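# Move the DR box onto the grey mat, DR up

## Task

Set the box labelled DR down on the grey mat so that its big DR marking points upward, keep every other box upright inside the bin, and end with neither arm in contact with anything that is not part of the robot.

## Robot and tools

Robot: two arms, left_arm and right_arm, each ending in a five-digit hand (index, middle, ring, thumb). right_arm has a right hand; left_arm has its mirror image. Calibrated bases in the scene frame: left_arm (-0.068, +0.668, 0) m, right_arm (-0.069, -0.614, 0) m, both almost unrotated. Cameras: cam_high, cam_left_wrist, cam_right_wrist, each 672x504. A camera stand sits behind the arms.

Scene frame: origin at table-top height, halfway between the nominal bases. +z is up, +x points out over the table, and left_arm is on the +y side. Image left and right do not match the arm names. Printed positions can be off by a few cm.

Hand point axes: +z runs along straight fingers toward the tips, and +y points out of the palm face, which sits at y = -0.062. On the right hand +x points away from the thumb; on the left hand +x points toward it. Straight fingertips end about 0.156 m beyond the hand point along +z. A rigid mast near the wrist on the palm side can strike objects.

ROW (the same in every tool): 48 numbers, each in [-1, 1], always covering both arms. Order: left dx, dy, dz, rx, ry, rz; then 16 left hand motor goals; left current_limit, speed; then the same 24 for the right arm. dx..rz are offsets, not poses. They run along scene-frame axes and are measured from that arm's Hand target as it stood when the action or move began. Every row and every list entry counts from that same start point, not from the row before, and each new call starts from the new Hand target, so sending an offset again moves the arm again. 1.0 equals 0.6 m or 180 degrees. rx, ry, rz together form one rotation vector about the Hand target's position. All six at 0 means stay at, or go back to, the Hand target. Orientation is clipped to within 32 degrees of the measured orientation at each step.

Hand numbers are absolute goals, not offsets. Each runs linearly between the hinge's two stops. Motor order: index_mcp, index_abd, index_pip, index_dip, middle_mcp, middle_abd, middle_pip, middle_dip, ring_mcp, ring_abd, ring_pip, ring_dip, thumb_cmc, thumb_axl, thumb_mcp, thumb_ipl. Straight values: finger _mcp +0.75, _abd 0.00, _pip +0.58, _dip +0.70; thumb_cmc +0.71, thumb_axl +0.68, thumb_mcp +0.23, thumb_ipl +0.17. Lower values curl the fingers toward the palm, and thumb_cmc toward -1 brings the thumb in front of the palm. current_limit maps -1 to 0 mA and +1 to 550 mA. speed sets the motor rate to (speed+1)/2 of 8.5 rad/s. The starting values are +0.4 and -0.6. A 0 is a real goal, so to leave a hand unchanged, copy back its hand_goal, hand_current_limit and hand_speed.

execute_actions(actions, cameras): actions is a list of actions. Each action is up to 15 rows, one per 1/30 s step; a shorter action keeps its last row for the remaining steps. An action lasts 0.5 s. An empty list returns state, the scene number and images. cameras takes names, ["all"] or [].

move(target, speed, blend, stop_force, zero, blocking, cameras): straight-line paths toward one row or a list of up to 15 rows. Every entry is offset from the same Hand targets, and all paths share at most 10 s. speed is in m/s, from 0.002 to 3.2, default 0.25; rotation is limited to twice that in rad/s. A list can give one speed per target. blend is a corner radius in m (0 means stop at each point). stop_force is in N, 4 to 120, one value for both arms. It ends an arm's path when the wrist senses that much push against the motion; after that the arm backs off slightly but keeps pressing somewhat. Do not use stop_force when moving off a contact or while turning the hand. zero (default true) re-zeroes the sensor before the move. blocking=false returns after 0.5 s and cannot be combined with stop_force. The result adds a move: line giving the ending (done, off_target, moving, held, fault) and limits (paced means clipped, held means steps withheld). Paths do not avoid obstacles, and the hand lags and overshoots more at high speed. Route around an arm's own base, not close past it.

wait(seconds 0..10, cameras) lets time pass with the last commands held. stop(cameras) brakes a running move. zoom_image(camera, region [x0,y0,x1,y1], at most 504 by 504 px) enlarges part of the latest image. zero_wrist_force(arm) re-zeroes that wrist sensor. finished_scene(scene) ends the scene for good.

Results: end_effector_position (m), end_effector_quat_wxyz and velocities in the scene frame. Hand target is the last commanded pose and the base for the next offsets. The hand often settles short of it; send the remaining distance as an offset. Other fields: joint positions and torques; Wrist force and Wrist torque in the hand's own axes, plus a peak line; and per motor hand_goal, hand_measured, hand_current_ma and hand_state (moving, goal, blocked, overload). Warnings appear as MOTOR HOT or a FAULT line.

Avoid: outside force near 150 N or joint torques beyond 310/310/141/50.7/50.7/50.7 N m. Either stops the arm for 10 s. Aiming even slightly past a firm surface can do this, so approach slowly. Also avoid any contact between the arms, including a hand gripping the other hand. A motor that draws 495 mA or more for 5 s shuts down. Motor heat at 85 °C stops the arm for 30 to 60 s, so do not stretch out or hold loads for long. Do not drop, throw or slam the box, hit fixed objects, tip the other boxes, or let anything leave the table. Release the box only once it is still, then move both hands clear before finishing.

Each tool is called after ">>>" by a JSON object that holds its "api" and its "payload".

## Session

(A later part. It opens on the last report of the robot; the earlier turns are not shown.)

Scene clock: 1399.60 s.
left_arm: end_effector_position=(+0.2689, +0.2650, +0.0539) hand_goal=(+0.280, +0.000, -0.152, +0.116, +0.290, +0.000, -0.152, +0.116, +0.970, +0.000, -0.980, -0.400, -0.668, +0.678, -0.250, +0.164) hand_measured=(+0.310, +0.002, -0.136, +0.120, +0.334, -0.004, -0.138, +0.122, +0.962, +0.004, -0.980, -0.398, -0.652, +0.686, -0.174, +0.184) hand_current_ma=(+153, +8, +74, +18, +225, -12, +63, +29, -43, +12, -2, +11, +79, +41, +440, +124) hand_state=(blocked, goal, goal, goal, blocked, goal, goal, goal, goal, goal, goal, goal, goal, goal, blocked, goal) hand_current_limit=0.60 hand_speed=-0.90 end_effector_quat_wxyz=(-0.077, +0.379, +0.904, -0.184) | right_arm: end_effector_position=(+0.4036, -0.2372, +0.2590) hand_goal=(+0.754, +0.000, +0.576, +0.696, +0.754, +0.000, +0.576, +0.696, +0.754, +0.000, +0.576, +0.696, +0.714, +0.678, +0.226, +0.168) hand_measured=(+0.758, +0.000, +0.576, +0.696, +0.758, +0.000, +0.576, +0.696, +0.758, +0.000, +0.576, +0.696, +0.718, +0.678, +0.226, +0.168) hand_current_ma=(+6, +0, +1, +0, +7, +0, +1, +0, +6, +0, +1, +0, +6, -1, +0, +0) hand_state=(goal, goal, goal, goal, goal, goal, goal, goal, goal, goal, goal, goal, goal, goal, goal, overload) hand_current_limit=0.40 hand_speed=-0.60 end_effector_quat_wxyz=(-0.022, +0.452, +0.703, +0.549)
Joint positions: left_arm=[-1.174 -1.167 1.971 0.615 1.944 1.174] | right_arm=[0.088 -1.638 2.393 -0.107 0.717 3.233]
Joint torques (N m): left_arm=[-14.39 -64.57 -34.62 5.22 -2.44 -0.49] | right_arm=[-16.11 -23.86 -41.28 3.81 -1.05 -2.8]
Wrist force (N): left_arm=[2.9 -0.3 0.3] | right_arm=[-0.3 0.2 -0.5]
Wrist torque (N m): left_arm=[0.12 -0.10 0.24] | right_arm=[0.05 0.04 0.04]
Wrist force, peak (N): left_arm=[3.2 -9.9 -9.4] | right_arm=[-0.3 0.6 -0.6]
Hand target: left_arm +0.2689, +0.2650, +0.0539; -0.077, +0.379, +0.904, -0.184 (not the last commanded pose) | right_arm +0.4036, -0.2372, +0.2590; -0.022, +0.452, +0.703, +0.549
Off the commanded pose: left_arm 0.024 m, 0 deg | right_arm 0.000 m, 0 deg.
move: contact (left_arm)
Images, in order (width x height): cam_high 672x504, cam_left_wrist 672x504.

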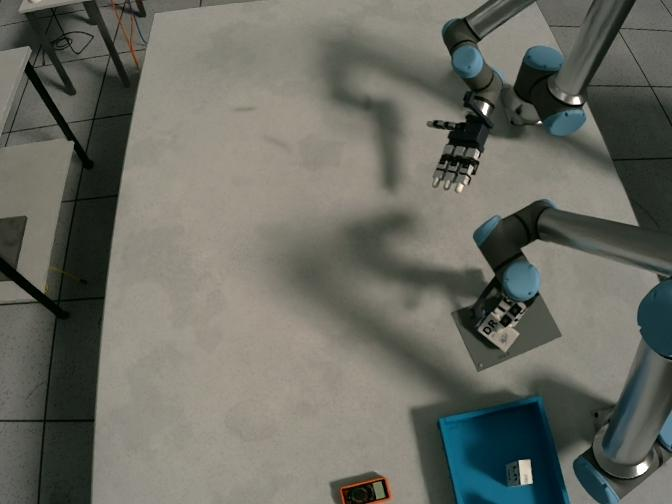

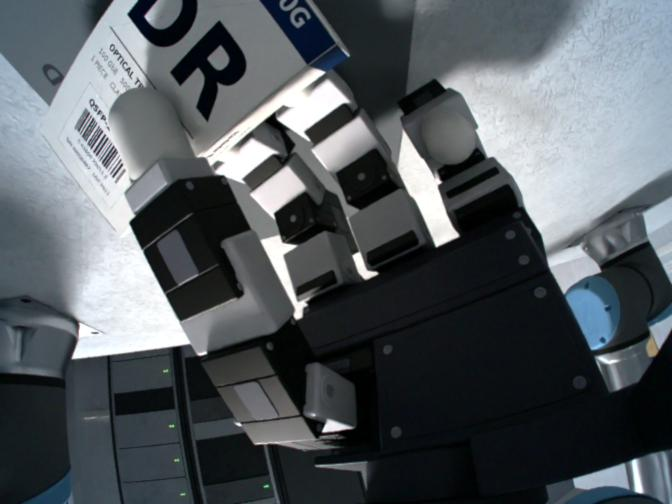

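>>> {"api": "move", "payload": {"target": [-0.008,-0.008,-0.0142,0.0311,-0.0317,0,0.28,0,-0.153,0.116,0.29,0,-0.153,0.116,0.97,0,-0.98,-0.4,-0.669,0.677,-0.25,0.163,0.6,-0.9,0,0,0,0,0,0,0.754,0,0.576,0.696,0.754,0,0.576,0.696,0.754,0,0.576,0.696,0.714,0.678,0.226,0.168,0.4,-0.6], "speed": 0.05}}

>>> {"api": "move", "payload": {"target": [0,0,0,0,0,0,0.31,0,-0.153,0.116,0.33,0,-0.153,0.116,0.97,0,-0.98,-0.4,-0.669,0.677,0.15,0.163,0.6,-0.93,0,0,0,0,0,0,0.754,0,0.576,0.696,0.754,0,0.576,0.696,0.754,0,0.576,0.696,0.714,0.678,0.226,0.168,0.4,-0.6], "speed": 0.05, "cameras": ["cam_left_wrist","cam_high"]}}

>>> {"api": "zoom_image", "payload": {"camera": "cam_high", "region": [450, 270, 570, 375]}}

Scene clock: 1412.73 s.
left_arm: end_effector_position=(+0.2642, +0.2603, +0.0454) hand_goal=(+0.280, +0.000, -0.152, +0.116, +0.290, +0.000, -0.152, +0.116, +0.970, +0.000, -0.980, -0.400, -0.668, +0.678, -0.250, +0.164) hand_measured=(+0.478, +0.004, -0.590, +0.140, +0.520, +0.002, -0.640, +0.132, +0.962, +0.004, -0.980, -0.398, -0.658, +0.684, -0.128, +0.196) hand_current_ma=(+440, +18, -440, +112, +440, +7, -440, +77, -38, +12, -2, +11, +47, +36, +440, +212) hand_state=(blocked, goal, blocked, blocked, blocked, goal, blocked, goal, goal, goal, goal, goal, goal, goal, blocked, blocked) hand_current_limit=0.60 hand_speed=-0.90 end_effector_quat_wxyz=(-0.050, +0.383, +0.914, -0.120) | right_arm: end_effector_position=(+0.4036, -0.2372, +0.2590) hand_goal=(+0.754, +0.000, +0.576, +0.696, +0.754, +0.000, +0.576, +0.696, +0.754, +0.000, +0.576, +0.696, +0.714, +0.678, +0.226, +0.168) hand_measured=(+0.758, +0.000, +0.576, +0.696, +0.758, +0.000, +0.576, +0.696, +0.758, +0.000, +0.576, +0.696, +0.718, +0.678, +0.226, +0.168) hand_current_ma=(+6, +0, +1, +0, +7, +0, +1, +0, +6, +0, +1, +0, +6, -1, +0, +0) hand_state=(goal, goal, goal, goal, goal, goal, goal, goal, goal, goal, goal, goal, goal, goal, goal, overload) hand_current_limit=0.40 hand_speed=-0.60 end_effector_quat_wxyz=(-0.022, +0.452, +0.703, +0.549)
Joint positions: left_arm=[-1.25 -1.145 1.968 0.632 1.806 1.113] | right_arm=[0.088 -1.638 2.393 -0.107 0.717 3.233]
Joint torques (N m): left_arm=[1.25 -17.7 -6.78 2.77 -14.23 -0.85] | right_arm=[-15.1 -23.04 -41.04 3.86 -1.35 -2.93]
Wrist force (N): left_arm=[4.4 -52.2 -43.6] | right_arm=[-0.3 0.1 -0.7]
Wrist torque (N m): left_arm=[3.00 -0.16 0.42] | right_arm=[0.06 0.05 0.03]
Wrist force, peak (N): left_arm=[4.9 -90.8 -89.3] | right_arm=[-0.5 0.6 -0.6]
Hand target: left_arm +0.2641, +0.2602, +0.0454; -0.050, +0.383, +0.914, -0.120 | right_arm +0.4036, -0.2372, +0.2590; -0.022, +0.452, +0.703, +0.549
Off the commanded pose: left_arm 0.000 m, 0 deg | right_arm 0.000 m, 0 deg.
move: done

Scene clock: 1414.77 s.
left_arm: end_effector_position=(+0.2641, +0.2602, +0.0454) hand_goal=(+0.310, +0.000, -0.152, +0.116, +0.330, +0.000, -0.152, +0.116, +0.970, +0.000, -0.980, -0.400, -0.668, +0.678, +0.150, +0.164) hand_measured=(+0.478, +0.004, -0.590, +0.120, +0.522, +0.002, -0.640, +0.120, +0.962, +0.004, -0.980, -0.398, -0.664, +0.680, +0.138, +0.166) hand_current_ma=(+440, +18, -440, +16, +440, +7, -440, +14, -38, +12, -4, +11, +17, +13, -69, +7) hand_state=(blocked, goal, blocked, goal, blocked, goal, blocked, goal, goal, goal, goal, goal, goal, goal, goal, goal) hand_current_limit=0.60 hand_speed=-0.93 end_effector_quat_wxyz=(-0.050, +0.383, +0.914, -0.120) | right_arm: end_effector_position=(+0.4036, -0.2372, +0.2590) hand_goal=(+0.754, +0.000, +0.576, +0.696, +0.754, +0.000, +0.576, +0.696, +0.754, +0.000, +0.576, +0.696, +0.714, +0.678, +0.226, +0.168) hand_measured=(+0.758, +0.000, +0.576, +0.696, +0.758, +0.000, +0.576, +0.696, +0.758, +0.000, +0.576, +0.696, +0.718, +0.678, +0.226, +0.168) hand_current_ma=(+6, +0, +1, +0, +7, +0, +1, +0, +6, +0, +1, +0, +6, -1, +0, +0) hand_state=(goal, goal, goal, goal, goal, goal, goal, goal, goal, goal, goal, goal, goal, goal, goal, overload) hand_current_limit=0.40 hand_speed=-0.60 end_effector_quat_wxyz=(-0.022, +0.452, +0.703, +0.549)
Joint positions: left_arm=[-1.25 -1.145 1.968 0.632 1.806 1.113] | right_arm=[0.088 -1.638 2.393 -0.107 0.717 3.233]
Joint torques (N m): left_arm=[6.31 -23.26 -6.31 2.57 -14.24 -0.3] | right_arm=[-15.59 -23.48 -40.44 3.67 -0.82 -2.83]
Wrist force (N): left_arm=[4.2 -53.2 -38.2] | right_arm=[-0.4 0.0 -0.4]
Wrist torque (N m): left_arm=[2.98 -0.19 0.40] | right_arm=[0.02 0.04 0.03]
Wrist force, peak (N): left_arm=[4.0 -52.2 -43.3] | right_arm=[-0.6 0.4 -0.6]
Hand target: left_arm +0.2641, +0.2602, +0.0454; -0.050, +0.383, +0.914, -0.120 | right_arm +0.4036, -0.2372, +0.2590; -0.022, +0.452, +0.703, +0.549
Off the commanded pose: left_arm 0.000 m, 0 deg | right_arm 0.000 m, 0 deg.
move: done
Images, in order (width x height): cam_high 672x504, cam_left_wrist 672x504.

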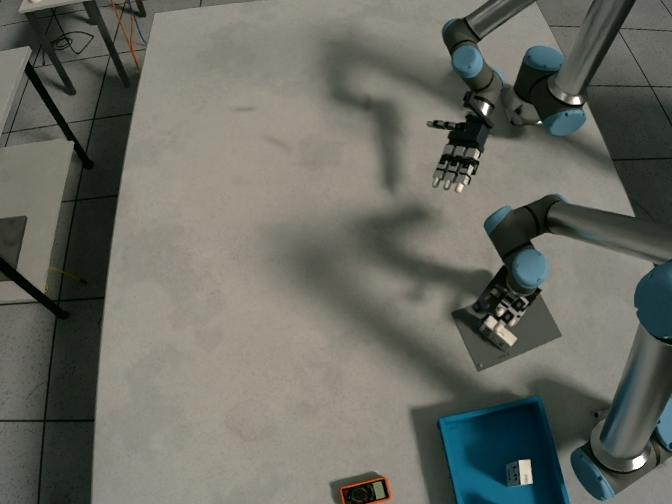

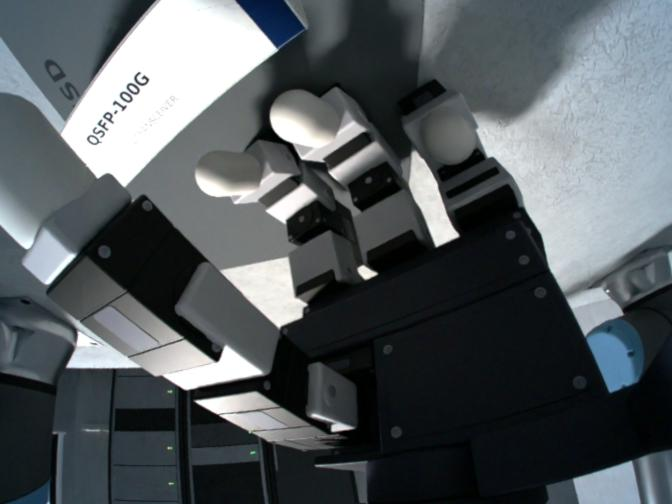

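Scaled by 4.200 from the camera's 672x504 image, which has a finer 960x720 frame.

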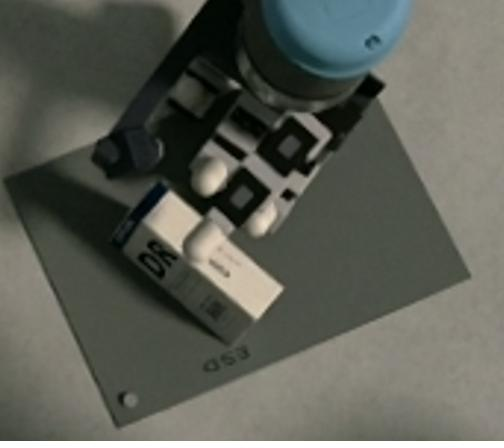

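>>> {"api": "move", "payload": {"target": [0,0,0.15,0,0,0,0.48,0,-0.59,0.116,0.52,0,-0.64,0.116,0.97,0,-0.98,-0.4,-0.669,0.677,0.15,0.163,0.6,-0.93,0,0,0,0,0,0,0.754,0,0.576,0.696,0.754,0,0.576,0.696,0.754,0,0.576,0.696,0.714,0.678,0.226,0.168,0.4,-0.6], "speed": 0.08}}

>>> {"api": "move", "payload": {"target": [0.0282,0.0472,0.02,-0.1944,0.1981,0,0.59,0,-0.153,0.116,0.59,0,-0.153,0.116,0.97,0,-0.98,-0.4,-0.669,0.677,0.0,0.163,0.6,-0.8,0,0,0,0,0,0,0.754,0,0.576,0.696,0.754,0,0.576,0.696,0.754,0,0.576,0.696,0.714,0.678,0.226,0.168,0.4,-0.6], "speed": 0.2, "cameras": ["cam_left_wrist","cam_high"]}}

>>> {"api": "zoom_image", "payload": {"camera": "cam_high", "region": [450, 270, 570, 375]}}

Scene clock: 1438.50 s.
left_arm: end_effector_position=(+0.2642, +0.2603, +0.1353) hand_goal=(+0.480, +0.000, -0.590, +0.116, +0.520, +0.000, -0.640, +0.116, +0.970, +0.000, -0.980, -0.400, -0.668, +0.678, +0.150, +0.164) hand_measured=(+0.480, +0.002, -0.582, +0.120, +0.520, -0.002, -0.634, +0.120, +0.964, +0.004, -0.980, -0.398, -0.664, +0.680, +0.140, +0.166) hand_current_ma=(-3, +8, +37, +16, -4, -6, +32, +14, -33, +12, -2, +11, +15, +13, -66, +7) hand_state=(goal, goal, goal, goal, goal, goal, goal, goal, goal, goal, goal, goal, goal, goal, goal, goal) hand_current_limit=0.60 hand_speed=-0.93 end_effector_quat_wxyz=(-0.050, +0.383, +0.914, -0.120) | right_arm: end_effector_position=(+0.4036, -0.2372, +0.2590) hand_goal=(+0.754, +0.000, +0.576, +0.696, +0.754, +0.000, +0.576, +0.696, +0.754, +0.000, +0.576, +0.696, +0.714, +0.678, +0.226, +0.168) hand_measured=(+0.758, +0.000, +0.576, +0.696, +0.758, +0.000, +0.576, +0.696, +0.758, +0.000, +0.576, +0.696, +0.718, +0.678, +0.226, +0.168) hand_current_ma=(+6, +0, +1, +0, +7, +0, +1, +0, +6, +0, +1, +0, +6, -1, +0, +0) hand_state=(goal, goal, goal, goal, goal, goal, goal, goal, goal, goal, goal, goal, goal, goal, goal, overload) hand_current_limit=0.40 hand_speed=-0.60 end_effector_quat_wxyz=(-0.022, +0.452, +0.703, +0.549)
Joint positions: left_arm=[-1.25 -1.251 1.918 0.79 1.806 1.113] | right_arm=[0.088 -1.638 2.393 -0.107 0.717 3.233]
Joint torques (N m): left_arm=[15.29 -64.42 -37.31 5.4 4.1 1.75] | right_arm=[-14.68 -25.01 -40.19 3.38 -1.07 -2.91]
Wrist force (N): left_arm=[1.0 1.3 1.0] | right_arm=[-0.1 0.1 -0.6]
Wrist torque (N m): left_arm=[0.01 0.15 0.08] | right_arm=[0.05 0.01 0.05]
Wrist force, peak (N): left_arm=[4.2 -54.2 -38.7] | right_arm=[-0.5 0.4 -0.9]
Hand target: left_arm +0.2641, +0.2602, +0.1354; -0.050, +0.383, +0.914, -0.120 | right_arm +0.4036, -0.2372, +0.2590; -0.022, +0.452, +0.703, +0.549
Off the commanded pose: left_arm 0.000 m, 0 deg | right_arm 0.000 m, 0 deg.
move: done

Scene clock: 1441.27 s.
left_arm: end_effector_position=(+0.2811, +0.2886, +0.1474) hand_goal=(+0.590, +0.000, -0.152, +0.116, +0.590, +0.000, -0.152, +0.116, +0.970, +0.000, -0.980, -0.400, -0.668, +0.678, +0.000, +0.164) hand_measured=(+0.586, +0.002, -0.154, +0.120, +0.586, -0.002, -0.154, +0.118, +0.964, +0.004, -0.980, -0.398, -0.664, +0.680, -0.002, +0.166) hand_current_ma=(-23, +8, -7, +15, -19, -6, -6, +14, -33, +12, -2, +11, +15, +13, -7, +7) hand_state=(goal, goal, goal, goal, goal, goal, goal, goal, goal, goal, goal, goal, goal, goal, goal, goal) hand_current_limit=0.60 hand_speed=-0.80 end_effector_quat_wxyz=(-0.208, +0.326, +0.778, -0.495) | right_arm: end_effector_position=(+0.4036, -0.2372, +0.2590) hand_goal=(+0.754, +0.000, +0.576, +0.696, +0.754, +0.000, +0.576, +0.696, +0.754, +0.000, +0.576, +0.696, +0.714, +0.678, +0.226, +0.168) hand_measured=(+0.758, +0.000, +0.576, +0.696, +0.758, +0.000, +0.576, +0.696, +0.758, +0.000, +0.576, +0.696, +0.718, +0.678, +0.226, +0.168) hand_current_ma=(+6, +0, +1, +0, +7, +0, +1, +0, +6, +0, +1, +0, +6, -1, +0, +0) hand_state=(goal, goal, goal, goal, goal, goal, goal, goal, goal, goal, goal, goal, goal, goal, goal, overload) hand_current_limit=0.40 hand_speed=-0.60 end_effector_quat_wxyz=(-0.022, +0.452, +0.703, +0.549)
Joint positions: left_arm=[-0.813 -1.14 1.932 0.764 2.704 1.554] | right_arm=[0.088 -1.638 2.393 -0.107 0.717 3.233]
Joint torques (N m): left_arm=[20.85 -47.52 -35.12 6.23 5.15 2.35] | right_arm=[-13.87 -24.86 -41.84 3.83 -0.86 -2.96]
Wrist force (N): left_arm=[1.1 4.6 -1.5] | right_arm=[-0.2 0.4 -0.4]
Wrist torque (N m): left_arm=[0.41 0.05 -0.19] | right_arm=[0.08 0.02 0.05]
Wrist force, peak (N): left_arm=[1.0 5.0 -1.6] | right_arm=[-0.6 0.2 -0.8]
Hand target: left_arm +0.2811, +0.2886, +0.1474; -0.208, +0.326, +0.778, -0.495 | right_arm +0.4036, -0.2372, +0.2590; -0.022, +0.452, +0.703, +0.549
Off the commanded pose: left_arm 0.000 m, 0 deg | right_arm 0.000 m, 0 deg.
move: done
Images, in order (width x height): cam_high 672x504, cam_left_wrist 672x504.

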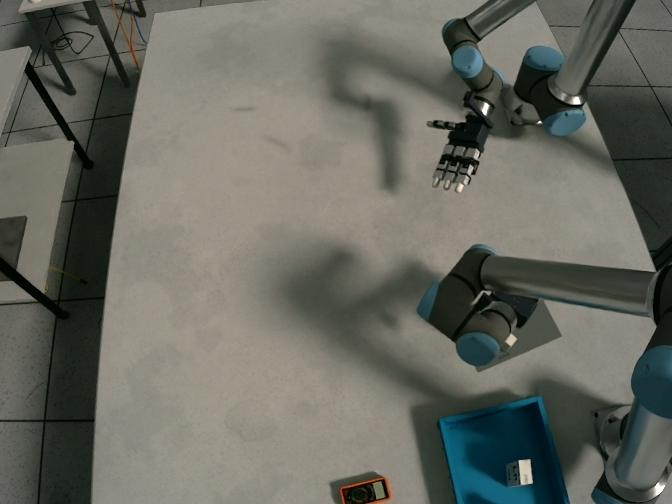

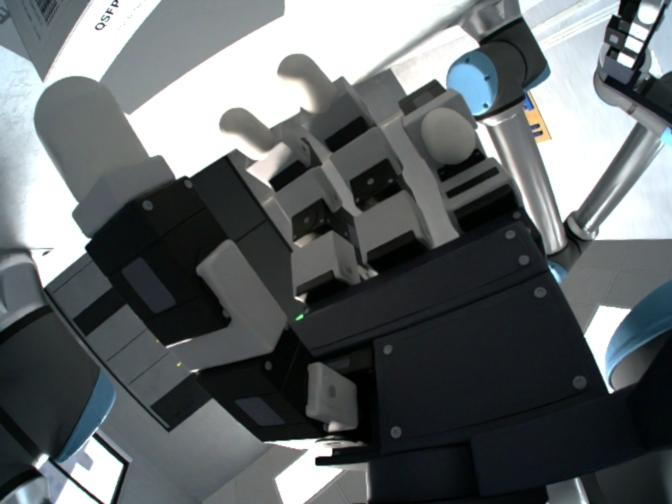

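Scaled by 4.200 from the camera's 672x504 image, which has a finer 960x720 frame.

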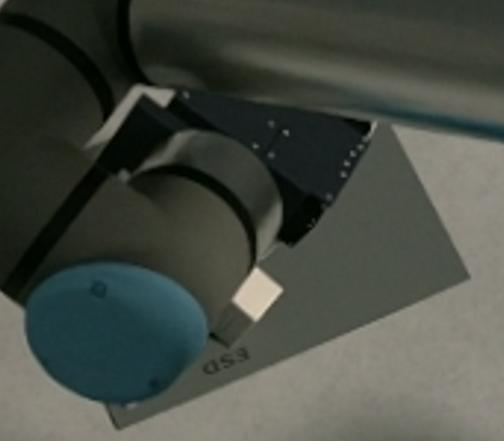

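>>> {"api": "move", "payload": {"target": [0,0,-0.1207,0,0,0,0.59,0,-0.153,0.116,0.59,0,-0.153,0.116,0.97,0,-0.98,-0.4,-0.669,0.677,0.0,0.163,0.6,-0.8,0,0,0,0,0,0,0.754,0,0.576,0.696,0.754,0,0.576,0.696,0.754,0,0.576,0.696,0.714,0.678,0.226,0.168,0.4,-0.6], "speed": 0.06, "stop_force": 8, "cameras": ["cam_high","cam_left_wrist"]}}

Scene clock: 1464.77 s.
left_arm: end_effector_position=(+0.2811, +0.2886, +0.0750) hand_goal=(+0.590, +0.000, -0.152, +0.116, +0.590, +0.000, -0.152, +0.116, +0.970, +0.000, -0.980, -0.400, -0.668, +0.678, +0.000, +0.164) hand_measured=(+0.586, +0.002, -0.154, +0.120, +0.586, -0.002, -0.154, +0.118, +0.964, +0.004, -0.980, -0.398, -0.664, +0.680, -0.002, +0.166) hand_current_ma=(-24, +8, -7, +15, -20, -6, -6, +14, -33, +12, -2, +11, +15, +13, -7, +7) hand_state=(goal, goal, goal, goal, goal, goal, goal, goal, goal, goal, goal, goal, goal, goal, goal, goal) hand_current_limit=0.60 hand_speed=-0.80 end_effector_quat_wxyz=(-0.208, +0.326, +0.778, -0.495) | right_arm: end_effector_position=(+0.4036, -0.2372, +0.2590) hand_goal=(+0.754, +0.000, +0.576, +0.696, +0.754, +0.000, +0.576, +0.696, +0.754, +0.000, +0.576, +0.696, +0.714, +0.678, +0.226, +0.168) hand_measured=(+0.758, +0.000, +0.576, +0.696, +0.758, +0.000, +0.576, +0.696, +0.758, +0.000, +0.576, +0.696, +0.718, +0.678, +0.226, +0.168) hand_current_ma=(+6, +0, +1, +0, +7, +0, +1, +0, +6, +0, +1, +0, +6, -1, +0, +0) hand_state=(goal, goal, goal, goal, goal, goal, goal, goal, goal, goal, goal, goal, goal, goal, goal, overload) hand_current_limit=0.40 hand_speed=-0.60 end_effector_quat_wxyz=(-0.022, +0.452, +0.703, +0.549)
Joint positions: left_arm=[-0.813 -1.044 1.958 0.643 2.704 1.554] | right_arm=[0.088 -1.638 2.393 -0.107 0.717 3.233]
Joint torques (N m): left_arm=[7.12 -50.24 -15.41 1.11 5.34 -2.33] | right_arm=[-13.86 -23.63 -40.95 3.47 -0.69 -2.98]
Wrist force (N): left_arm=[0.9 4.6 -1.1] | right_arm=[-0.2 0.2 -0.6]
Wrist torque (N m): left_arm=[0.35 0.09 -0.22] | right_arm=[0.06 0.02 0.05]
Wrist force, peak (N): left_arm=[0.9 5.2 -1.6] | right_arm=[-0.6 0.6 -0.5]
Hand target: left_arm +0.2811, +0.2886, +0.0750; -0.208, +0.326, +0.778, -0.495 | right_arm +0.4036, -0.2372, +0.2590; -0.022, +0.452, +0.703, +0.549
Off the commanded pose: left_arm 0.000 m, 0 deg | right_arm 0.000 m, 0 deg.
move: done
Images, in order (width x height): cam_high 672x504, cam_left_wrist 672x504.

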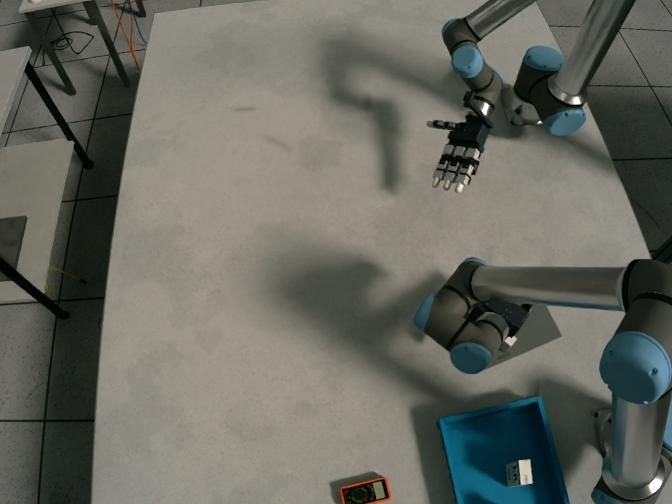

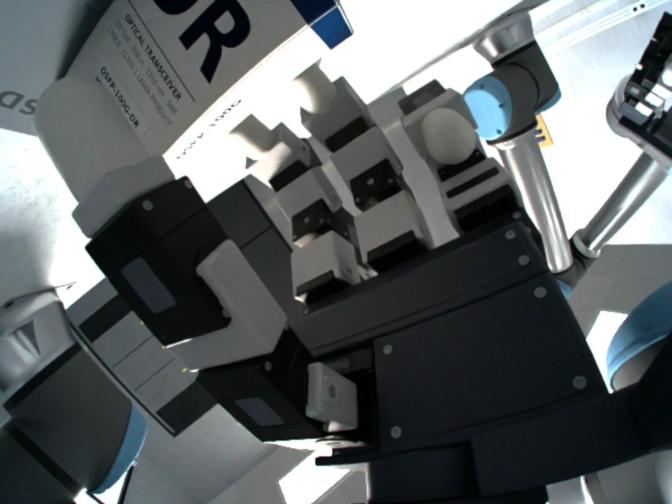

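>>> {"api": "move", "payload": {"target": [-0.0416,-0.0408,0,0,0,0,0.59,0,-0.153,0.116,0.59,0,-0.153,0.116,0.97,0,-0.98,-0.4,-0.669,0.677,0.0,0.163,0.6,-0.8,0,0,0,0,0,0,0.754,0,0.576,0.696,0.754,0,0.576,0.696,0.754,0,0.576,0.696,0.714,0.678,0.226,0.168,0.4,-0.6], "speed": 0.03, "stop_force": 6, "cameras": ["cam_high","cam_left_wrist"]}}

Scene clock: 1473.17 s.
left_arm: end_effector_position=(+0.2561, +0.2641, +0.0750) hand_goal=(+0.590, +0.000, -0.152, +0.116, +0.590, +0.000, -0.152, +0.116, +0.970, +0.000, -0.980, -0.400, -0.668, +0.678, +0.000, +0.164) hand_measured=(+0.586, +0.002, -0.154, +0.120, +0.586, -0.002, -0.154, +0.118, +0.964, +0.004, -0.980, -0.398, -0.664, +0.680, +0.002, +0.166) hand_current_ma=(-24, +8, -7, +15, -21, -6, -6, +14, -33, +12, -2, +11, +15, +13, +9, +7) hand_state=(goal, goal, goal, goal, goal, goal, goal, goal, goal, goal, goal, goal, goal, goal, goal, goal) hand_current_limit=0.60 hand_speed=-0.80 end_effector_quat_wxyz=(-0.208, +0.326, +0.778, -0.495) | right_arm: end_effector_position=(+0.4036, -0.2372, +0.2590) hand_goal=(+0.754, +0.000, +0.576, +0.696, +0.754, +0.000, +0.576, +0.696, +0.754, +0.000, +0.576, +0.696, +0.714, +0.678, +0.226, +0.168) hand_measured=(+0.758, +0.000, +0.576, +0.696, +0.758, +0.000, +0.576, +0.696, +0.758, +0.000, +0.576, +0.696, +0.718, +0.678, +0.226, +0.168) hand_current_ma=(+6, +0, +1, +0, +7, +0, +1, +0, +6, +0, +1, +0, +6, -1, +0, +0) hand_state=(goal, goal, goal, goal, goal, goal, goal, goal, goal, goal, goal, goal, goal, goal, goal, overload) hand_current_limit=0.40 hand_speed=-0.60 end_effector_quat_wxyz=(-0.022, +0.452, +0.703, +0.549)
Joint positions: left_arm=[-0.879 -1.08 1.976 0.521 2.699 1.401] | right_arm=[0.088 -1.638 2.393 -0.107 0.717 3.233]
Joint torques (N m): left_arm=[-22.3 -69.13 -16.09 1.05 -1.67 -2.03] | right_arm=[-15.21 -25.18 -41.04 3.24 -0.6 -2.82]
Wrist force (N): left_arm=[1.4 4.3 -1.8] | right_arm=[-0.2 0.0 -0.4]
Wrist torque (N m): left_arm=[0.38 0.05 -0.06] | right_arm=[0.00 0.03 0.04]
Wrist force, peak (N): left_arm=[1.3 4.9 -1.6] | right_arm=[-0.6 0.3 -0.8]
Hand target: left_arm +0.2561, +0.2641, +0.0750; -0.208, +0.326, +0.778, -0.495 | right_arm +0.4036, -0.2372, +0.2590; -0.022, +0.452, +0.703, +0.549
Off the commanded pose: left_arm 0.000 m, 0 deg | right_arm 0.000 m, 0 deg.
move: done
Images, in order (width x height): cam_high 672x504, cam_left_wrist 672x504.

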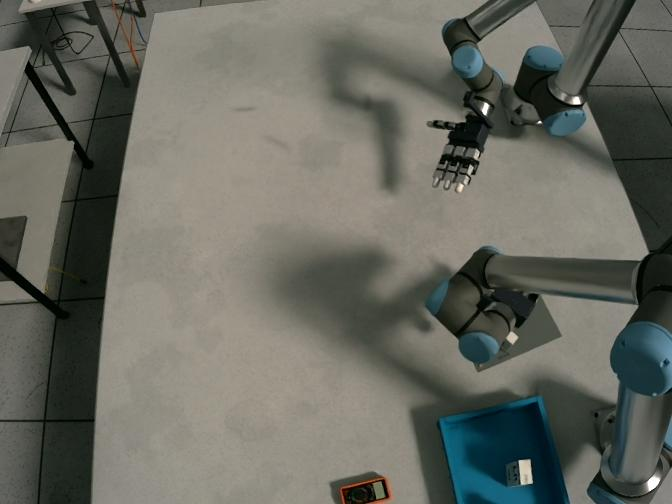

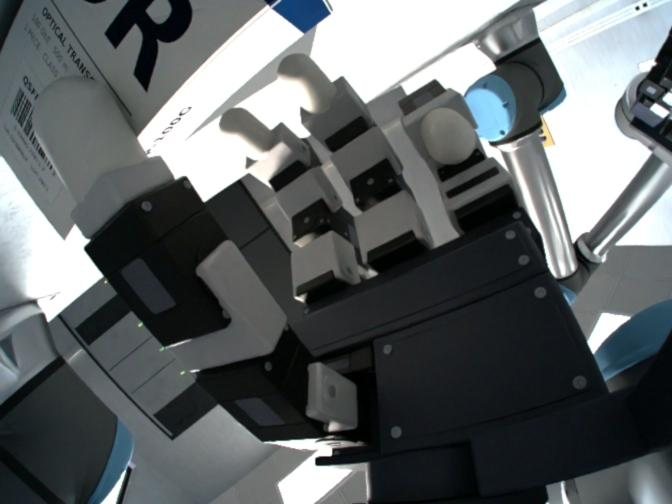

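>>> {"api": "move", "payload": {"target": [0,0,0,0,0,0,0.40,0,-0.153,0.116,0.40,0,-0.153,0.116,0.97,0,-0.98,-0.4,-0.669,0.677,0.0,0.163,0.6,-0.9,0,0,0,0,0,0,0.754,0,0.576,0.696,0.754,0,0.576,0.696,0.754,0,0.576,0.696,0.714,0.678,0.226,0.168,0.4,-0.6], "cameras": ["cam_left_wrist"]}}

>>> {"api": "move", "payload": {"target": [-0.0178,-0.0175,0,0,0,0,0.40,0,-0.153,0.116,0.40,0,-0.153,0.116,0.97,0,-0.98,-0.4,-0.669,0.677,0.0,0.163,0.6,-0.9,0,0,0,0,0,0,0.754,0,0.576,0.696,0.754,0,0.576,0.696,0.754,0,0.576,0.696,0.714,0.678,0.226,0.168,0.4,-0.6], "speed": 0.03, "cameras": ["cam_high","cam_left_wrist"]}}

Scene clock: 1484.90 s.
left_arm: end_effector_position=(+0.2561, +0.2641, +0.0750) hand_goal=(+0.400, +0.000, -0.152, +0.116, +0.400, +0.000, -0.152, +0.116, +0.970, +0.000, -0.980, -0.400, -0.668, +0.678, +0.000, +0.164) hand_measured=(+0.398, +0.002, -0.154, +0.120, +0.398, -0.002, -0.154, +0.118, +0.964, +0.004, -0.980, -0.398, -0.664, +0.680, +0.002, +0.166) hand_current_ma=(-14, +8, -7, +15, -12, -6, -6, +14, -33, +12, -2, +11, +15, +13, +9, +7) hand_state=(goal, goal, goal, goal, goal, goal, goal, goal, goal, goal, goal, goal, goal, goal, goal, goal) hand_current_limit=0.60 hand_speed=-0.90 end_effector_quat_wxyz=(-0.208, +0.326, +0.778, -0.495) | right_arm: end_effector_position=(+0.4036, -0.2372, +0.2590) hand_goal=(+0.754, +0.000, +0.576, +0.696, +0.754, +0.000, +0.576, +0.696, +0.754, +0.000, +0.576, +0.696, +0.714, +0.678, +0.226, +0.168) hand_measured=(+0.758, +0.000, +0.576, +0.696, +0.758, +0.000, +0.576, +0.696, +0.758, +0.000, +0.576, +0.696, +0.718, +0.678, +0.226, +0.168) hand_current_ma=(+6, +0, +1, +0, +7, +0, +1, +0, +6, +0, +1, +0, +6, -1, +0, +0) hand_state=(goal, goal, goal, goal, goal, goal, goal, goal, goal, goal, goal, goal, goal, goal, goal, overload) hand_current_limit=0.40 hand_speed=-0.60 end_effector_quat_wxyz=(-0.022, +0.452, +0.703, +0.549)
Joint positions: left_arm=[-0.879 -1.08 1.976 0.521 2.699 1.401] | right_arm=[0.088 -1.638 2.393 -0.107 0.717 3.233]
Joint torques (N m): left_arm=[-22.43 -68.5 -15.45 1.06 -1.64 -2.02] | right_arm=[-14.19 -24.12 -40.72 3.89 -0.8 -2.61]
Wrist force (N): left_arm=[1.6 4.0 -1.6] | right_arm=[-0.3 0.3 -0.3]
Wrist torque (N m): left_arm=[0.32 0.03 -0.04] | right_arm=[0.05 0.02 0.04]
Wrist force, peak (N): left_arm=[1.6 4.9 -1.9] | right_arm=[-0.5 0.3 -0.8]
Hand target: left_arm +0.2561, +0.2641, +0.0750; -0.208, +0.326, +0.778, -0.495 | right_arm +0.4036, -0.2372, +0.2590; -0.022, +0.452, +0.703, +0.549
Off the commanded pose: left_arm 0.000 m, 0 deg | right_arm 0.000 m, 0 deg.
move: done
Images, in order (width x height): cam_left_wrist 672x504.

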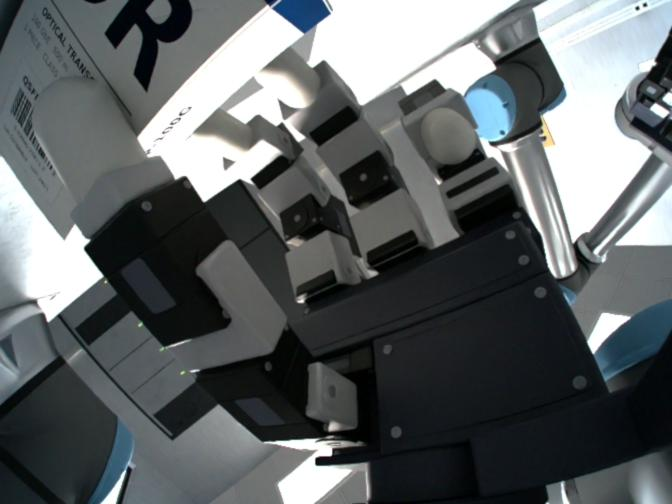

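Scene clock: 1485.83 s.
left_arm: end_effector_position=(+0.2454, +0.2536, +0.0750) hand_goal=(+0.400, +0.000, -0.152, +0.116, +0.400, +0.000, -0.152, +0.116, +0.970, +0.000, -0.980, -0.400, -0.668, +0.678, +0.000, +0.164) hand_measured=(+0.398, +0.002, -0.154, +0.120, +0.398, -0.002, -0.154, +0.118, +0.964, +0.004, -0.980, -0.398, -0.664, +0.680, +0.002, +0.166) hand_current_ma=(-14, +8, -7, +15, -12, -6, -6, +14, -33, +12, -2, +11, +15, +13, +11, +7) hand_state=(goal, goal, goal, goal, goal, goal, goal, goal, goal, goal, goal, goal, goal, goal, goal, goal) hand_current_limit=0.60 hand_speed=-0.90 end_effector_quat_wxyz=(-0.208, +0.326, +0.778, -0.495) | right_arm: end_effector_position=(+0.4036, -0.2372, +0.2590) hand_goal=(+0.754, +0.000, +0.576, +0.696, +0.754, +0.000, +0.576, +0.696, +0.754, +0.000, +0.576, +0.696, +0.714, +0.678, +0.226, +0.168) hand_measured=(+0.758, +0.000, +0.576, +0.696, +0.758, +0.000, +0.576, +0.696, +0.758, +0.000, +0.576, +0.696, +0.718, +0.678, +0.226, +0.168) hand_current_ma=(+6, +0, +1, +0, +7, +0, +1, +0, +6, +0, +1, +0, +6, -1, +0, +0) hand_state=(goal, goal, goal, goal, goal, goal, goal, goal, goal, goal, goal, goal, goal, goal, goal, overload) hand_current_limit=0.40 hand_speed=-0.60 end_effector_quat_wxyz=(-0.022, +0.452, +0.703, +0.549)
Joint positions: left_arm=[-0.907 -1.095 1.984 0.47 2.693 1.336] | right_arm=[0.088 -1.638 2.393 -0.107 0.717 3.233]
Joint torques (N m): left_arm=[-22.55 -68.68 -16.9 0.54 -1.77 -1.67] | right_arm=[-13.68 -24.59 -40.38 3.55 -0.68 -2.89]
Wrist force (N): left_arm=[1.3 4.3 -1.7] | right_arm=[-0.1 0.3 -0.8]
Wrist torque (N m): left_arm=[0.38 0.04 -0.07] | right_arm=[0.09 0.01 0.06]
Wrist force, peak (N): left_arm=[2.0 4.7 -1.3] | right_arm=[-0.4 -0.1 -0.8]
Hand target: left_arm +0.2454, +0.2536, +0.0750; -0.208, +0.326, +0.778, -0.495 | right_arm +0.4036, -0.2372, +0.2590; -0.022, +0.452, +0.703, +0.549
Off the commanded pose: left_arm 0.000 m, 0 deg | right_arm 0.000 m, 0 deg.
move: done
Images, in order (width x height): cam_high 672x504, cam_left_wrist 672x504.

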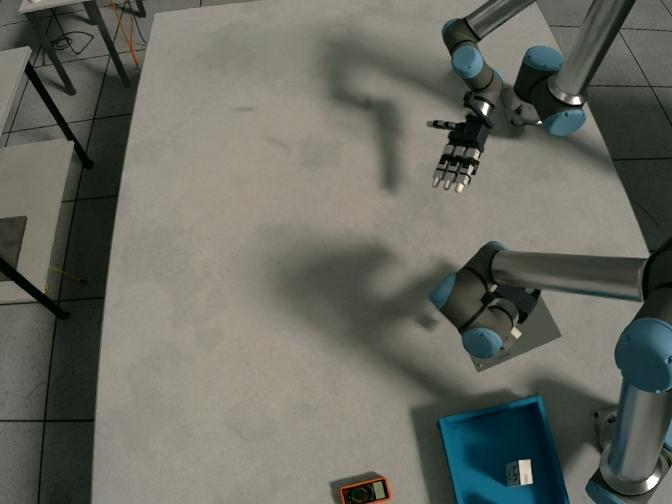

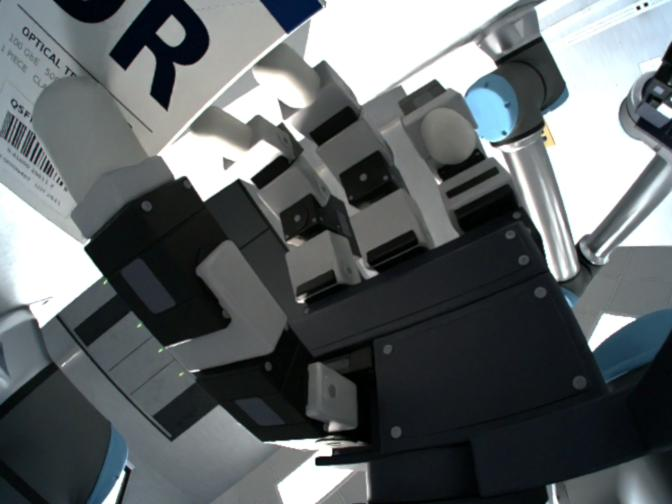

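>>> {"api": "zoom_image", "payload": {"camera": "cam_left_wrist", "region": [0, 0, 350, 260]}}

>>> {"api": "zoom_image", "payload": {"camera": "cam_high", "region": [420, 230, 580, 390]}}

Scaled by 1.440 from the camera's 672x504 image, which has a finer 960x720 frame.

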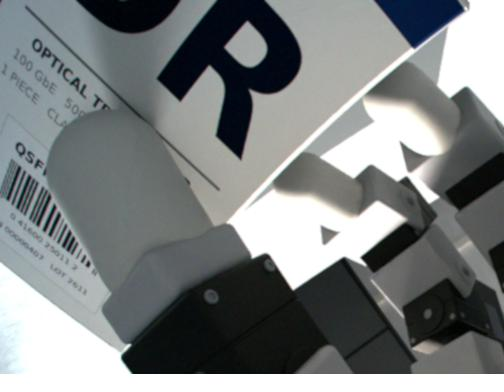

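Scaled by 3.150 from the camera's 672x504 image, which has a finer 960x720 frame.

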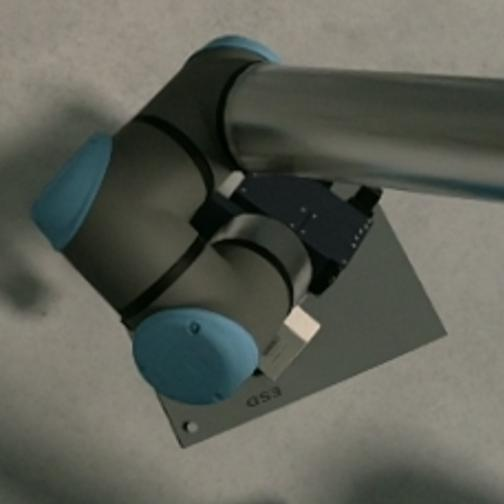

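>>> {"api": "move", "payload": {"target": [0,0,0.15,0,0,0,0.40,0,-0.153,0.116,0.40,0,-0.153,0.116,0.97,0,-0.98,-0.4,-0.669,0.677,0.0,0.163,0.6,-0.9,0,0,0,0,0,0,0.754,0,0.576,0.696,0.754,0,0.576,0.696,0.754,0,0.576,0.696,0.714,0.678,0.226,0.168,0.4,-0.6], "speed": 0.08, "cameras": ["cam_high","cam_left_wrist"]}}

>>> {"api": "zoom_image", "payload": {"camera": "cam_high", "region": [420, 230, 580, 390]}}

Scene clock: 1506.90 s.
left_arm: end_effector_position=(+0.2454, +0.2536, +0.1649) hand_goal=(+0.400, +0.000, -0.152, +0.116, +0.400, +0.000, -0.152, +0.116, +0.970, +0.000, -0.980, -0.400, -0.668, +0.678, +0.000, +0.164) hand_measured=(+0.396, +0.002, -0.154, +0.120, +0.398, -0.002, -0.154, +0.118, +0.964, +0.004, -0.980, -0.398, -0.664, +0.680, +0.002, +0.166) hand_current_ma=(-15, +8, -7, +15, -13, -6, -6, +14, -33, +12, -2, +11, +15, +13, +11, +7) hand_state=(goal, goal, goal, goal, goal, goal, goal, goal, goal, goal, goal, goal, goal, goal, goal, goal) hand_current_limit=0.60 hand_speed=-0.90 end_effector_quat_wxyz=(-0.208, +0.326, +0.778, -0.495) | right_arm: end_effector_position=(+0.4036, -0.2372, +0.2590) hand_goal=(+0.754, +0.000, +0.576, +0.696, +0.754, +0.000, +0.576, +0.696, +0.754, +0.000, +0.576, +0.696, +0.714, +0.678, +0.226, +0.168) hand_measured=(+0.758, +0.000, +0.576, +0.696, +0.758, +0.000, +0.576, +0.696, +0.758, +0.000, +0.576, +0.696, +0.718, +0.678, +0.226, +0.168) hand_current_ma=(+6, +0, +1, +0, +7, +0, +1, +0, +6, +0, +1, +0, +6, -1, +0, +0) hand_state=(goal, goal, goal, goal, goal, goal, goal, goal, goal, goal, goal, goal, goal, goal, goal, overload) hand_current_limit=0.40 hand_speed=-0.60 end_effector_quat_wxyz=(-0.022, +0.452, +0.703, +0.549)
Joint positions: left_arm=[-0.907 -1.21 1.944 0.626 2.693 1.336] | right_arm=[0.088 -1.638 2.393 -0.107 0.717 3.233]
Joint torques (N m): left_arm=[-12.87 -64.85 -37.72 5.16 -1.44 1.65] | right_arm=[-13.77 -24.57 -41.11 3.63 -0.77 -2.41]
Wrist force (N): left_arm=[1.1 4.4 -1.6] | right_arm=[-0.1 0.3 -0.6]
Wrist torque (N m): left_arm=[0.42 0.05 -0.08] | right_arm=[0.07 0.01 0.06]
Wrist force, peak (N): left_arm=[1.6 5.0 -1.1] | right_arm=[-0.5 0.3 -0.9]
Hand target: left_arm +0.2454, +0.2536, +0.1650; -0.208, +0.326, +0.778, -0.495 | right_arm +0.4036, -0.2372, +0.2590; -0.022, +0.452, +0.703, +0.549
Off the commanded pose: left_arm 0.000 m, 0 deg | right_arm 0.000 m, 0 deg.
move: done
Images, in order (width x height): cam_high 672x504, cam_left_wrist 672x504.

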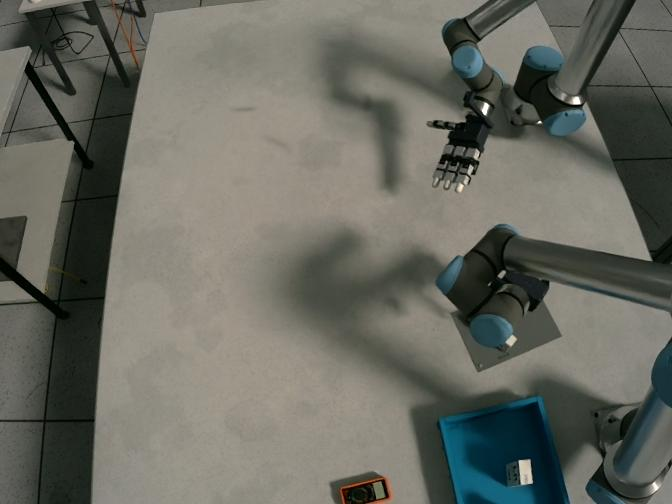

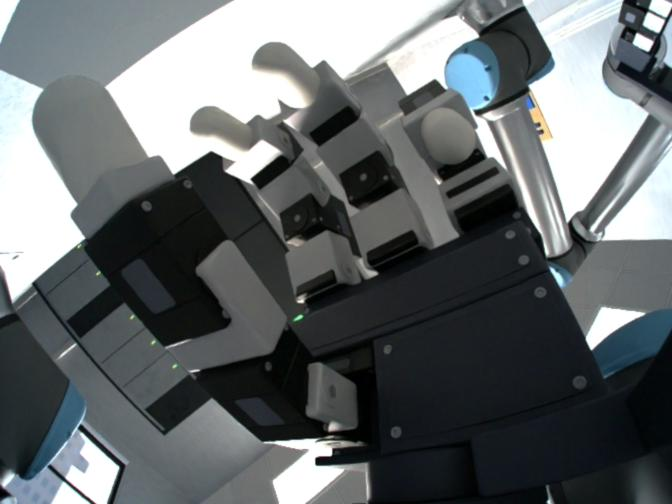

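Scaled by 3.150 from the camera's 672x504 image, which has a finer 960x720 frame.

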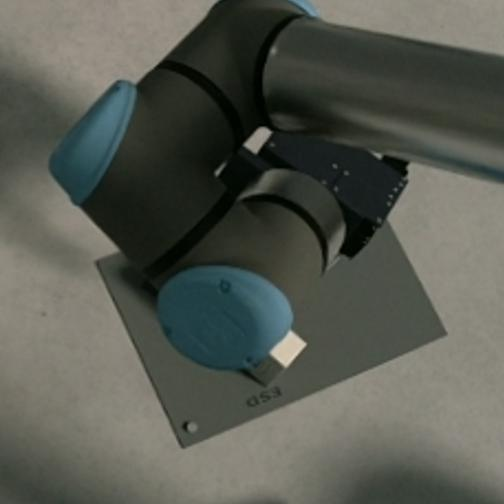

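>>> {"api": "move", "payload": {"target": [-0.1,-0.12,0.05,0,0,0,0.59,0,-0.153,0.116,0.59,0,-0.153,0.116,0.97,0,-0.98,-0.4,-0.669,0.677,0.0,0.163,0.6,-0.8,0,0,0,0,0,0,0.754,0,0.576,0.696,0.754,0,0.576,0.696,0.754,0,0.576,0.696,0.714,0.678,0.226,0.168,0.4,-0.6], "speed": 0.12, "cameras": ["cam_high","cam_left_wrist"]}}

>>> {"api": "zoom_image", "payload": {"camera": "cam_high", "region": [450, 270, 570, 375]}}

Scene clock: 1514.07 s.
left_arm: end_effector_position=(+0.1855, +0.1815, +0.1950) hand_goal=(+0.590, +0.000, -0.152, +0.116, +0.590, +0.000, -0.152, +0.116, +0.970, +0.000, -0.980, -0.400, -0.668, +0.678, +0.000, +0.164) hand_measured=(+0.574, +0.002, -0.154, +0.120, +0.576, -0.002, -0.154, +0.118, +0.964, +0.004, -0.980, -0.398, -0.664, +0.680, +0.002, +0.166) hand_current_ma=(-85, +8, -7, +15, -72, -6, -6, +14, -33, +12, -2, +11, +15, +13, +10, +7) hand_state=(goal, goal, goal, goal, goal, goal, goal, goal, goal, goal, goal, goal, goal, goal, goal, goal) hand_current_limit=0.60 hand_speed=-0.80 end_effector_quat_wxyz=(-0.208, +0.326, +0.778, -0.495) | right_arm: end_effector_position=(+0.4036, -0.2372, +0.2590) hand_goal=(+0.754, +0.000, +0.576, +0.696, +0.754, +0.000, +0.576, +0.696, +0.754, +0.000, +0.576, +0.696, +0.714, +0.678, +0.226, +0.168) hand_measured=(+0.758, +0.000, +0.576, +0.696, +0.758, +0.000, +0.576, +0.696, +0.758, +0.000, +0.576, +0.696, +0.718, +0.678, +0.226, +0.168) hand_current_ma=(+6, +0, +1, +0, +7, +0, +1, +0, +6, +0, +1, +0, +6, -1, +0, +0) hand_state=(goal, goal, goal, goal, goal, goal, goal, goal, goal, goal, goal, goal, goal, goal, goal, overload) hand_current_limit=0.40 hand_speed=-0.60 end_effector_quat_wxyz=(-0.022, +0.452, +0.703, +0.549)
Joint positions: left_arm=[-1.08 -1.305 1.932 0.42 2.631 0.986] | right_arm=[0.088 -1.638 2.393 -0.107 0.717 3.233]
Joint torques (N m): left_arm=[-20.95 -62.34 -27.14 -0.61 -2.26 -1.27] | right_arm=[-14.33 -23.65 -40.07 3.59 -0.49 -3.11]
Wrist force (N): left_arm=[0.9 4.5 -0.8] | right_arm=[-0.5 0.3 -0.7]
Wrist torque (N m): left_arm=[0.33 0.14 -0.10] | right_arm=[0.08 0.06 0.03]
Wrist force, peak (N): left_arm=[1.3 5.2 -2.0] | right_arm=[-0.4 0.4 -0.8]
Hand target: left_arm +0.1854, +0.1816, +0.1950; -0.208, +0.326, +0.778, -0.495 | right_arm +0.4036, -0.2372, +0.2590; -0.022, +0.452, +0.703, +0.549
Off the commanded pose: left_arm 0.000 m, 0 deg | right_arm 0.000 m, 0 deg.
move: done
Images, in order (width x height): cam_high 672x504, cam_left_wrist 672x504.

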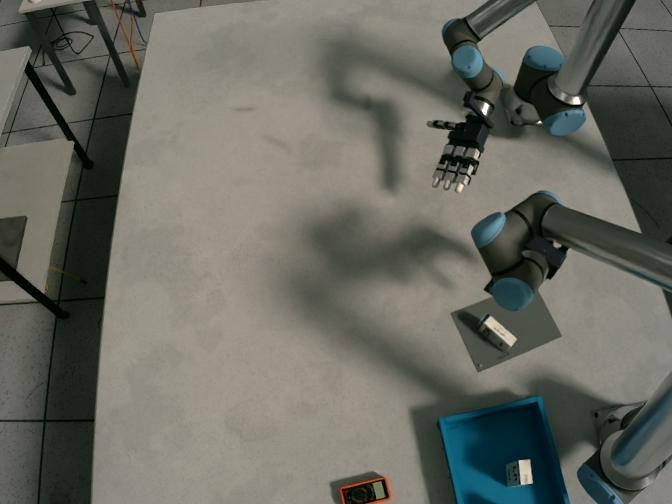

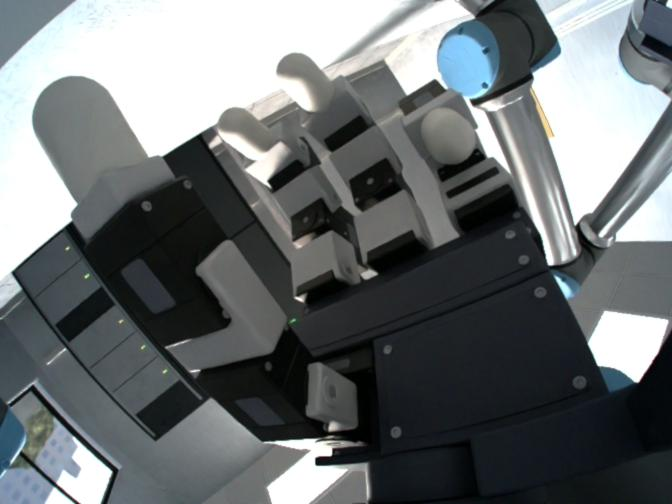

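Scaled by 4.200 from the camera's 672x504 image, which has a finer 960x720 frame.

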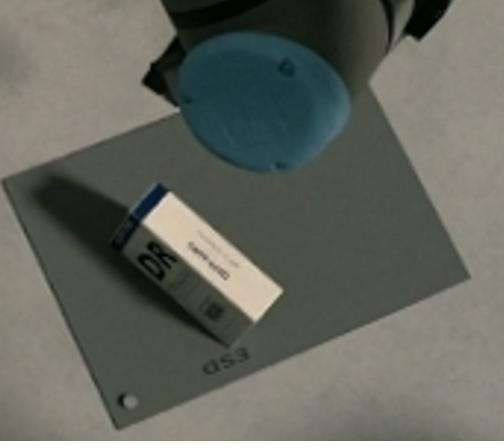

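>>> {"api": "move", "payload": {"target": [[0.1595,0.1783,-0.05,0,0,0,0.59,0,-0.153,0.116,0.59,0,-0.153,0.116,0.97,0,-0.98,-0.4,-0.669,0.677,0.0,0.163,0.6,-0.8,0,0,0,0,0,0,0.754,0,0.576,0.696,0.754,0,0.576,0.696,0.754,0,0.576,0.696,0.714,0.678,0.226,0.168,0.4,-0.6],[0.1595,0.1783,-0.2,0,0,0,0.59,0,-0.153,0.116,0.59,0,-0.153,0.116,0.97,0,-0.98,-0.4,-0.669,0.677,0.0,0.163,0.6,-0.8,0,0,0,0,0,0,0.754,0,0.576,0.696,0.754,0,0.576,0.696,0.754,0,0.576,0.696,0.714,0.678,0.226,0.168,0.4,-0.6],[0.1,0.12,-0.2,0,0,0,0.59,0,-0.153,0.116,0.59,0,-0.153,0.116,0.97,0,-0.98,-0.4,-0.669,0.677,0.0,0.163,0.6,-0.8,0,0,0,0,0,0,0.754,0,0.576,0.696,0.754,0,0.576,0.696,0.754,0,0.576,0.696,0.714,0.678,0.226,0.168,0.4,-0.6]], "speed": [0.12,0.08,0.03], "cameras": ["cam_left_wrist"]}}

Scene clock: 1541.67 s.
left_arm: end_effector_position=(+0.2454, +0.2536, +0.0750) hand_goal=(+0.590, +0.000, -0.152, +0.116, +0.590, +0.000, -0.152, +0.116, +0.970, +0.000, -0.980, -0.400, -0.668, +0.678, +0.000, +0.164) hand_measured=(+0.574, +0.002, -0.154, +0.120, +0.576, -0.002, -0.154, +0.118, +0.964, +0.004, -0.980, -0.398, -0.664, +0.680, +0.002, +0.166) hand_current_ma=(-83, +8, -7, +15, -70, -6, -6, +13, -33, +12, -2, +11, +15, +13, +10, +7) hand_state=(goal, goal, goal, goal, goal, goal, goal, goal, goal, goal, goal, goal, goal, goal, goal, goal) hand_current_limit=0.60 hand_speed=-0.80 end_effector_quat_wxyz=(-0.208, +0.326, +0.778, -0.495) | right_arm: end_effector_position=(+0.4036, -0.2372, +0.2590) hand_goal=(+0.754, +0.000, +0.576, +0.696, +0.754, +0.000, +0.576, +0.696, +0.754, +0.000, +0.576, +0.696, +0.714, +0.678, +0.226, +0.168) hand_measured=(+0.758, +0.000, +0.576, +0.696, +0.758, +0.000, +0.576, +0.696, +0.758, +0.000, +0.576, +0.696, +0.718, +0.678, +0.226, +0.168) hand_current_ma=(+6, +0, +1, +0, +7, +0, +1, +0, +6, +0, +1, +0, +6, -1, +0, +0) hand_state=(goal, goal, goal, goal, goal, goal, goal, goal, goal, goal, goal, goal, goal, goal, goal, overload) hand_current_limit=0.40 hand_speed=-0.60 end_effector_quat_wxyz=(-0.022, +0.452, +0.703, +0.549)
Joint positions: left_arm=[-0.907 -1.095 1.984 0.47 2.694 1.336] | right_arm=[0.088 -1.638 2.393 -0.107 0.717 3.233]
Joint torques (N m): left_arm=[-23.69 -70.48 -16.9 1.1 -1.46 -2.05] | right_arm=[-14.1 -26.29 -40.75 3.58 -0.69 -2.8]
Wrist force (N): left_arm=[1.7 4.3 -1.5] | right_arm=[-0.4 0.0 -0.6]
Wrist torque (N m): left_arm=[0.34 -0.01 -0.03] | right_arm=[0.05 0.05 0.03]
Wrist force, peak (N): left_arm=[1.6 5.3 -2.0] | right_arm=[-0.8 0.4 -0.5]
Hand target: left_arm +0.2454, +0.2536, +0.0750; -0.208, +0.326, +0.778, -0.495 | right_arm +0.4036, -0.2372, +0.2590; -0.022, +0.452, +0.703, +0.549
Off the commanded pose: left_arm 0.000 m, 0 deg | right_arm 0.000 m, 0 deg.
move: done
Images, in order (width x height): cam_left_wrist 672x504.

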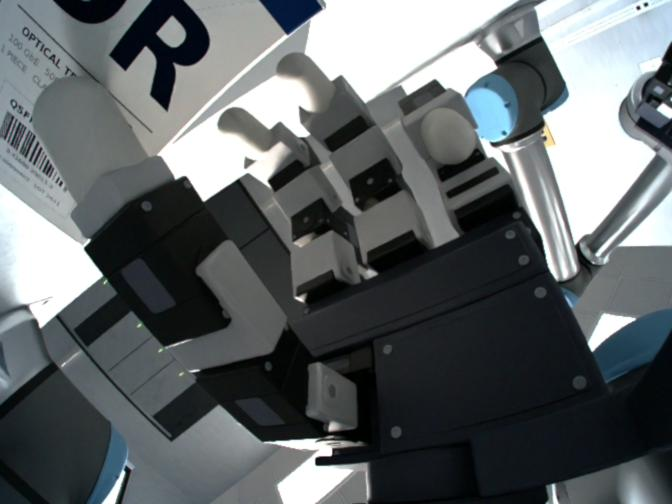

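>>> {"api": "move", "payload": {"target": [-0.0238,-0.0233,0,0,0,0,0.45,0,-0.153,0.116,0.45,0,-0.153,0.116,0.97,0,-0.98,-0.4,-0.669,0.677,0.0,0.163,0.6,-0.9,0,0,0,0,0,0,0.754,0,0.576,0.696,0.754,0,0.576,0.696,0.754,0,0.576,0.696,0.714,0.678,0.226,0.168,0.4,-0.6], "speed": 0.03, "cameras": ["cam_left_wrist"]}}

Scene clock: 1551.87 s.
left_arm: end_effector_position=(+0.2312, +0.2396, +0.0750) hand_goal=(+0.450, +0.000, -0.152, +0.116, +0.450, +0.000, -0.152, +0.116, +0.970, +0.000, -0.980, -0.400, -0.668, +0.678, +0.000, +0.164) hand_measured=(+0.446, +0.002, -0.154, +0.120, +0.448, -0.002, -0.154, +0.118, +0.964, +0.004, -0.980, -0.398, -0.664, +0.680, +0.002, +0.166) hand_current_ma=(-17, +8, -7, +15, -14, -6, -6, +13, -33, +12, -2, +11, +15, +13, +10, +7) hand_state=(goal, goal, goal, goal, goal, goal, goal, goal, goal, goal, goal, goal, goal, goal, goal, goal) hand_current_limit=0.60 hand_speed=-0.90 end_effector_quat_wxyz=(-0.208, +0.326, +0.778, -0.495) | right_arm: end_effector_position=(+0.4036, -0.2372, +0.2590) hand_goal=(+0.754, +0.000, +0.576, +0.696, +0.754, +0.000, +0.576, +0.696, +0.754, +0.000, +0.576, +0.696, +0.714, +0.678, +0.226, +0.168) hand_measured=(+0.758, +0.000, +0.576, +0.696, +0.758, +0.000, +0.576, +0.696, +0.758, +0.000, +0.576, +0.696, +0.718, +0.678, +0.226, +0.168) hand_current_ma=(+6, +0, +1, +0, +7, +0, +1, +0, +6, +0, +1, +0, +6, -1, +0, +0) hand_state=(goal, goal, goal, goal, goal, goal, goal, goal, goal, goal, goal, goal, goal, goal, goal, overload) hand_current_limit=0.40 hand_speed=-0.60 end_effector_quat_wxyz=(-0.022, +0.452, +0.703, +0.549)
Joint positions: left_arm=[-0.945 -1.115 1.994 0.404 2.684 1.252] | right_arm=[0.088 -1.638 2.393 -0.107 0.717 3.233]
Joint torques (N m): left_arm=[-21.77 -69.24 -17.33 0.65 -1.5 -1.85] | right_arm=[-13.23 -25.21 -40.64 3.62 -0.51 -2.72]
Wrist force (N): left_arm=[1.1 4.5 -1.3] | right_arm=[-0.2 0.2 -0.5]
Wrist torque (N m): left_arm=[0.39 0.11 -0.08] | right_arm=[0.05 0.03 0.04]
Wrist force, peak (N): left_arm=[1.5 5.0 -1.5] | right_arm=[-0.1 0.5 -0.7]
Hand target: left_arm +0.2311, +0.2396, +0.0750; -0.208, +0.326, +0.778, -0.495 | right_arm +0.4036, -0.2372, +0.2590; -0.022, +0.452, +0.703, +0.549
Off the commanded pose: left_arm 0.000 m, 0 deg | right_arm 0.000 m, 0 deg.
move: done
Images, in order (width x height): cam_left_wrist 672x504.

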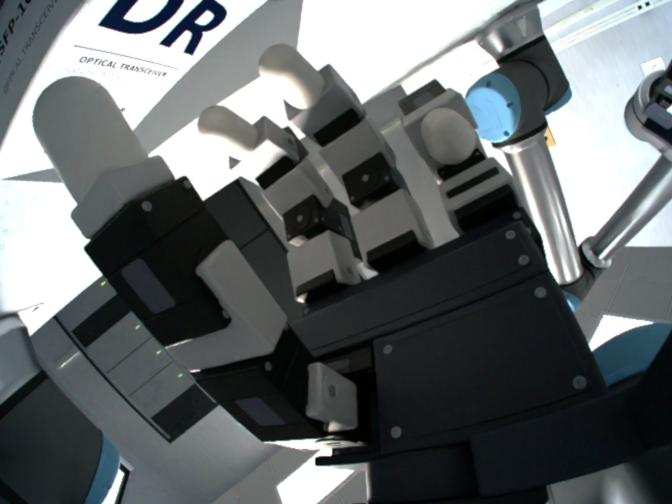

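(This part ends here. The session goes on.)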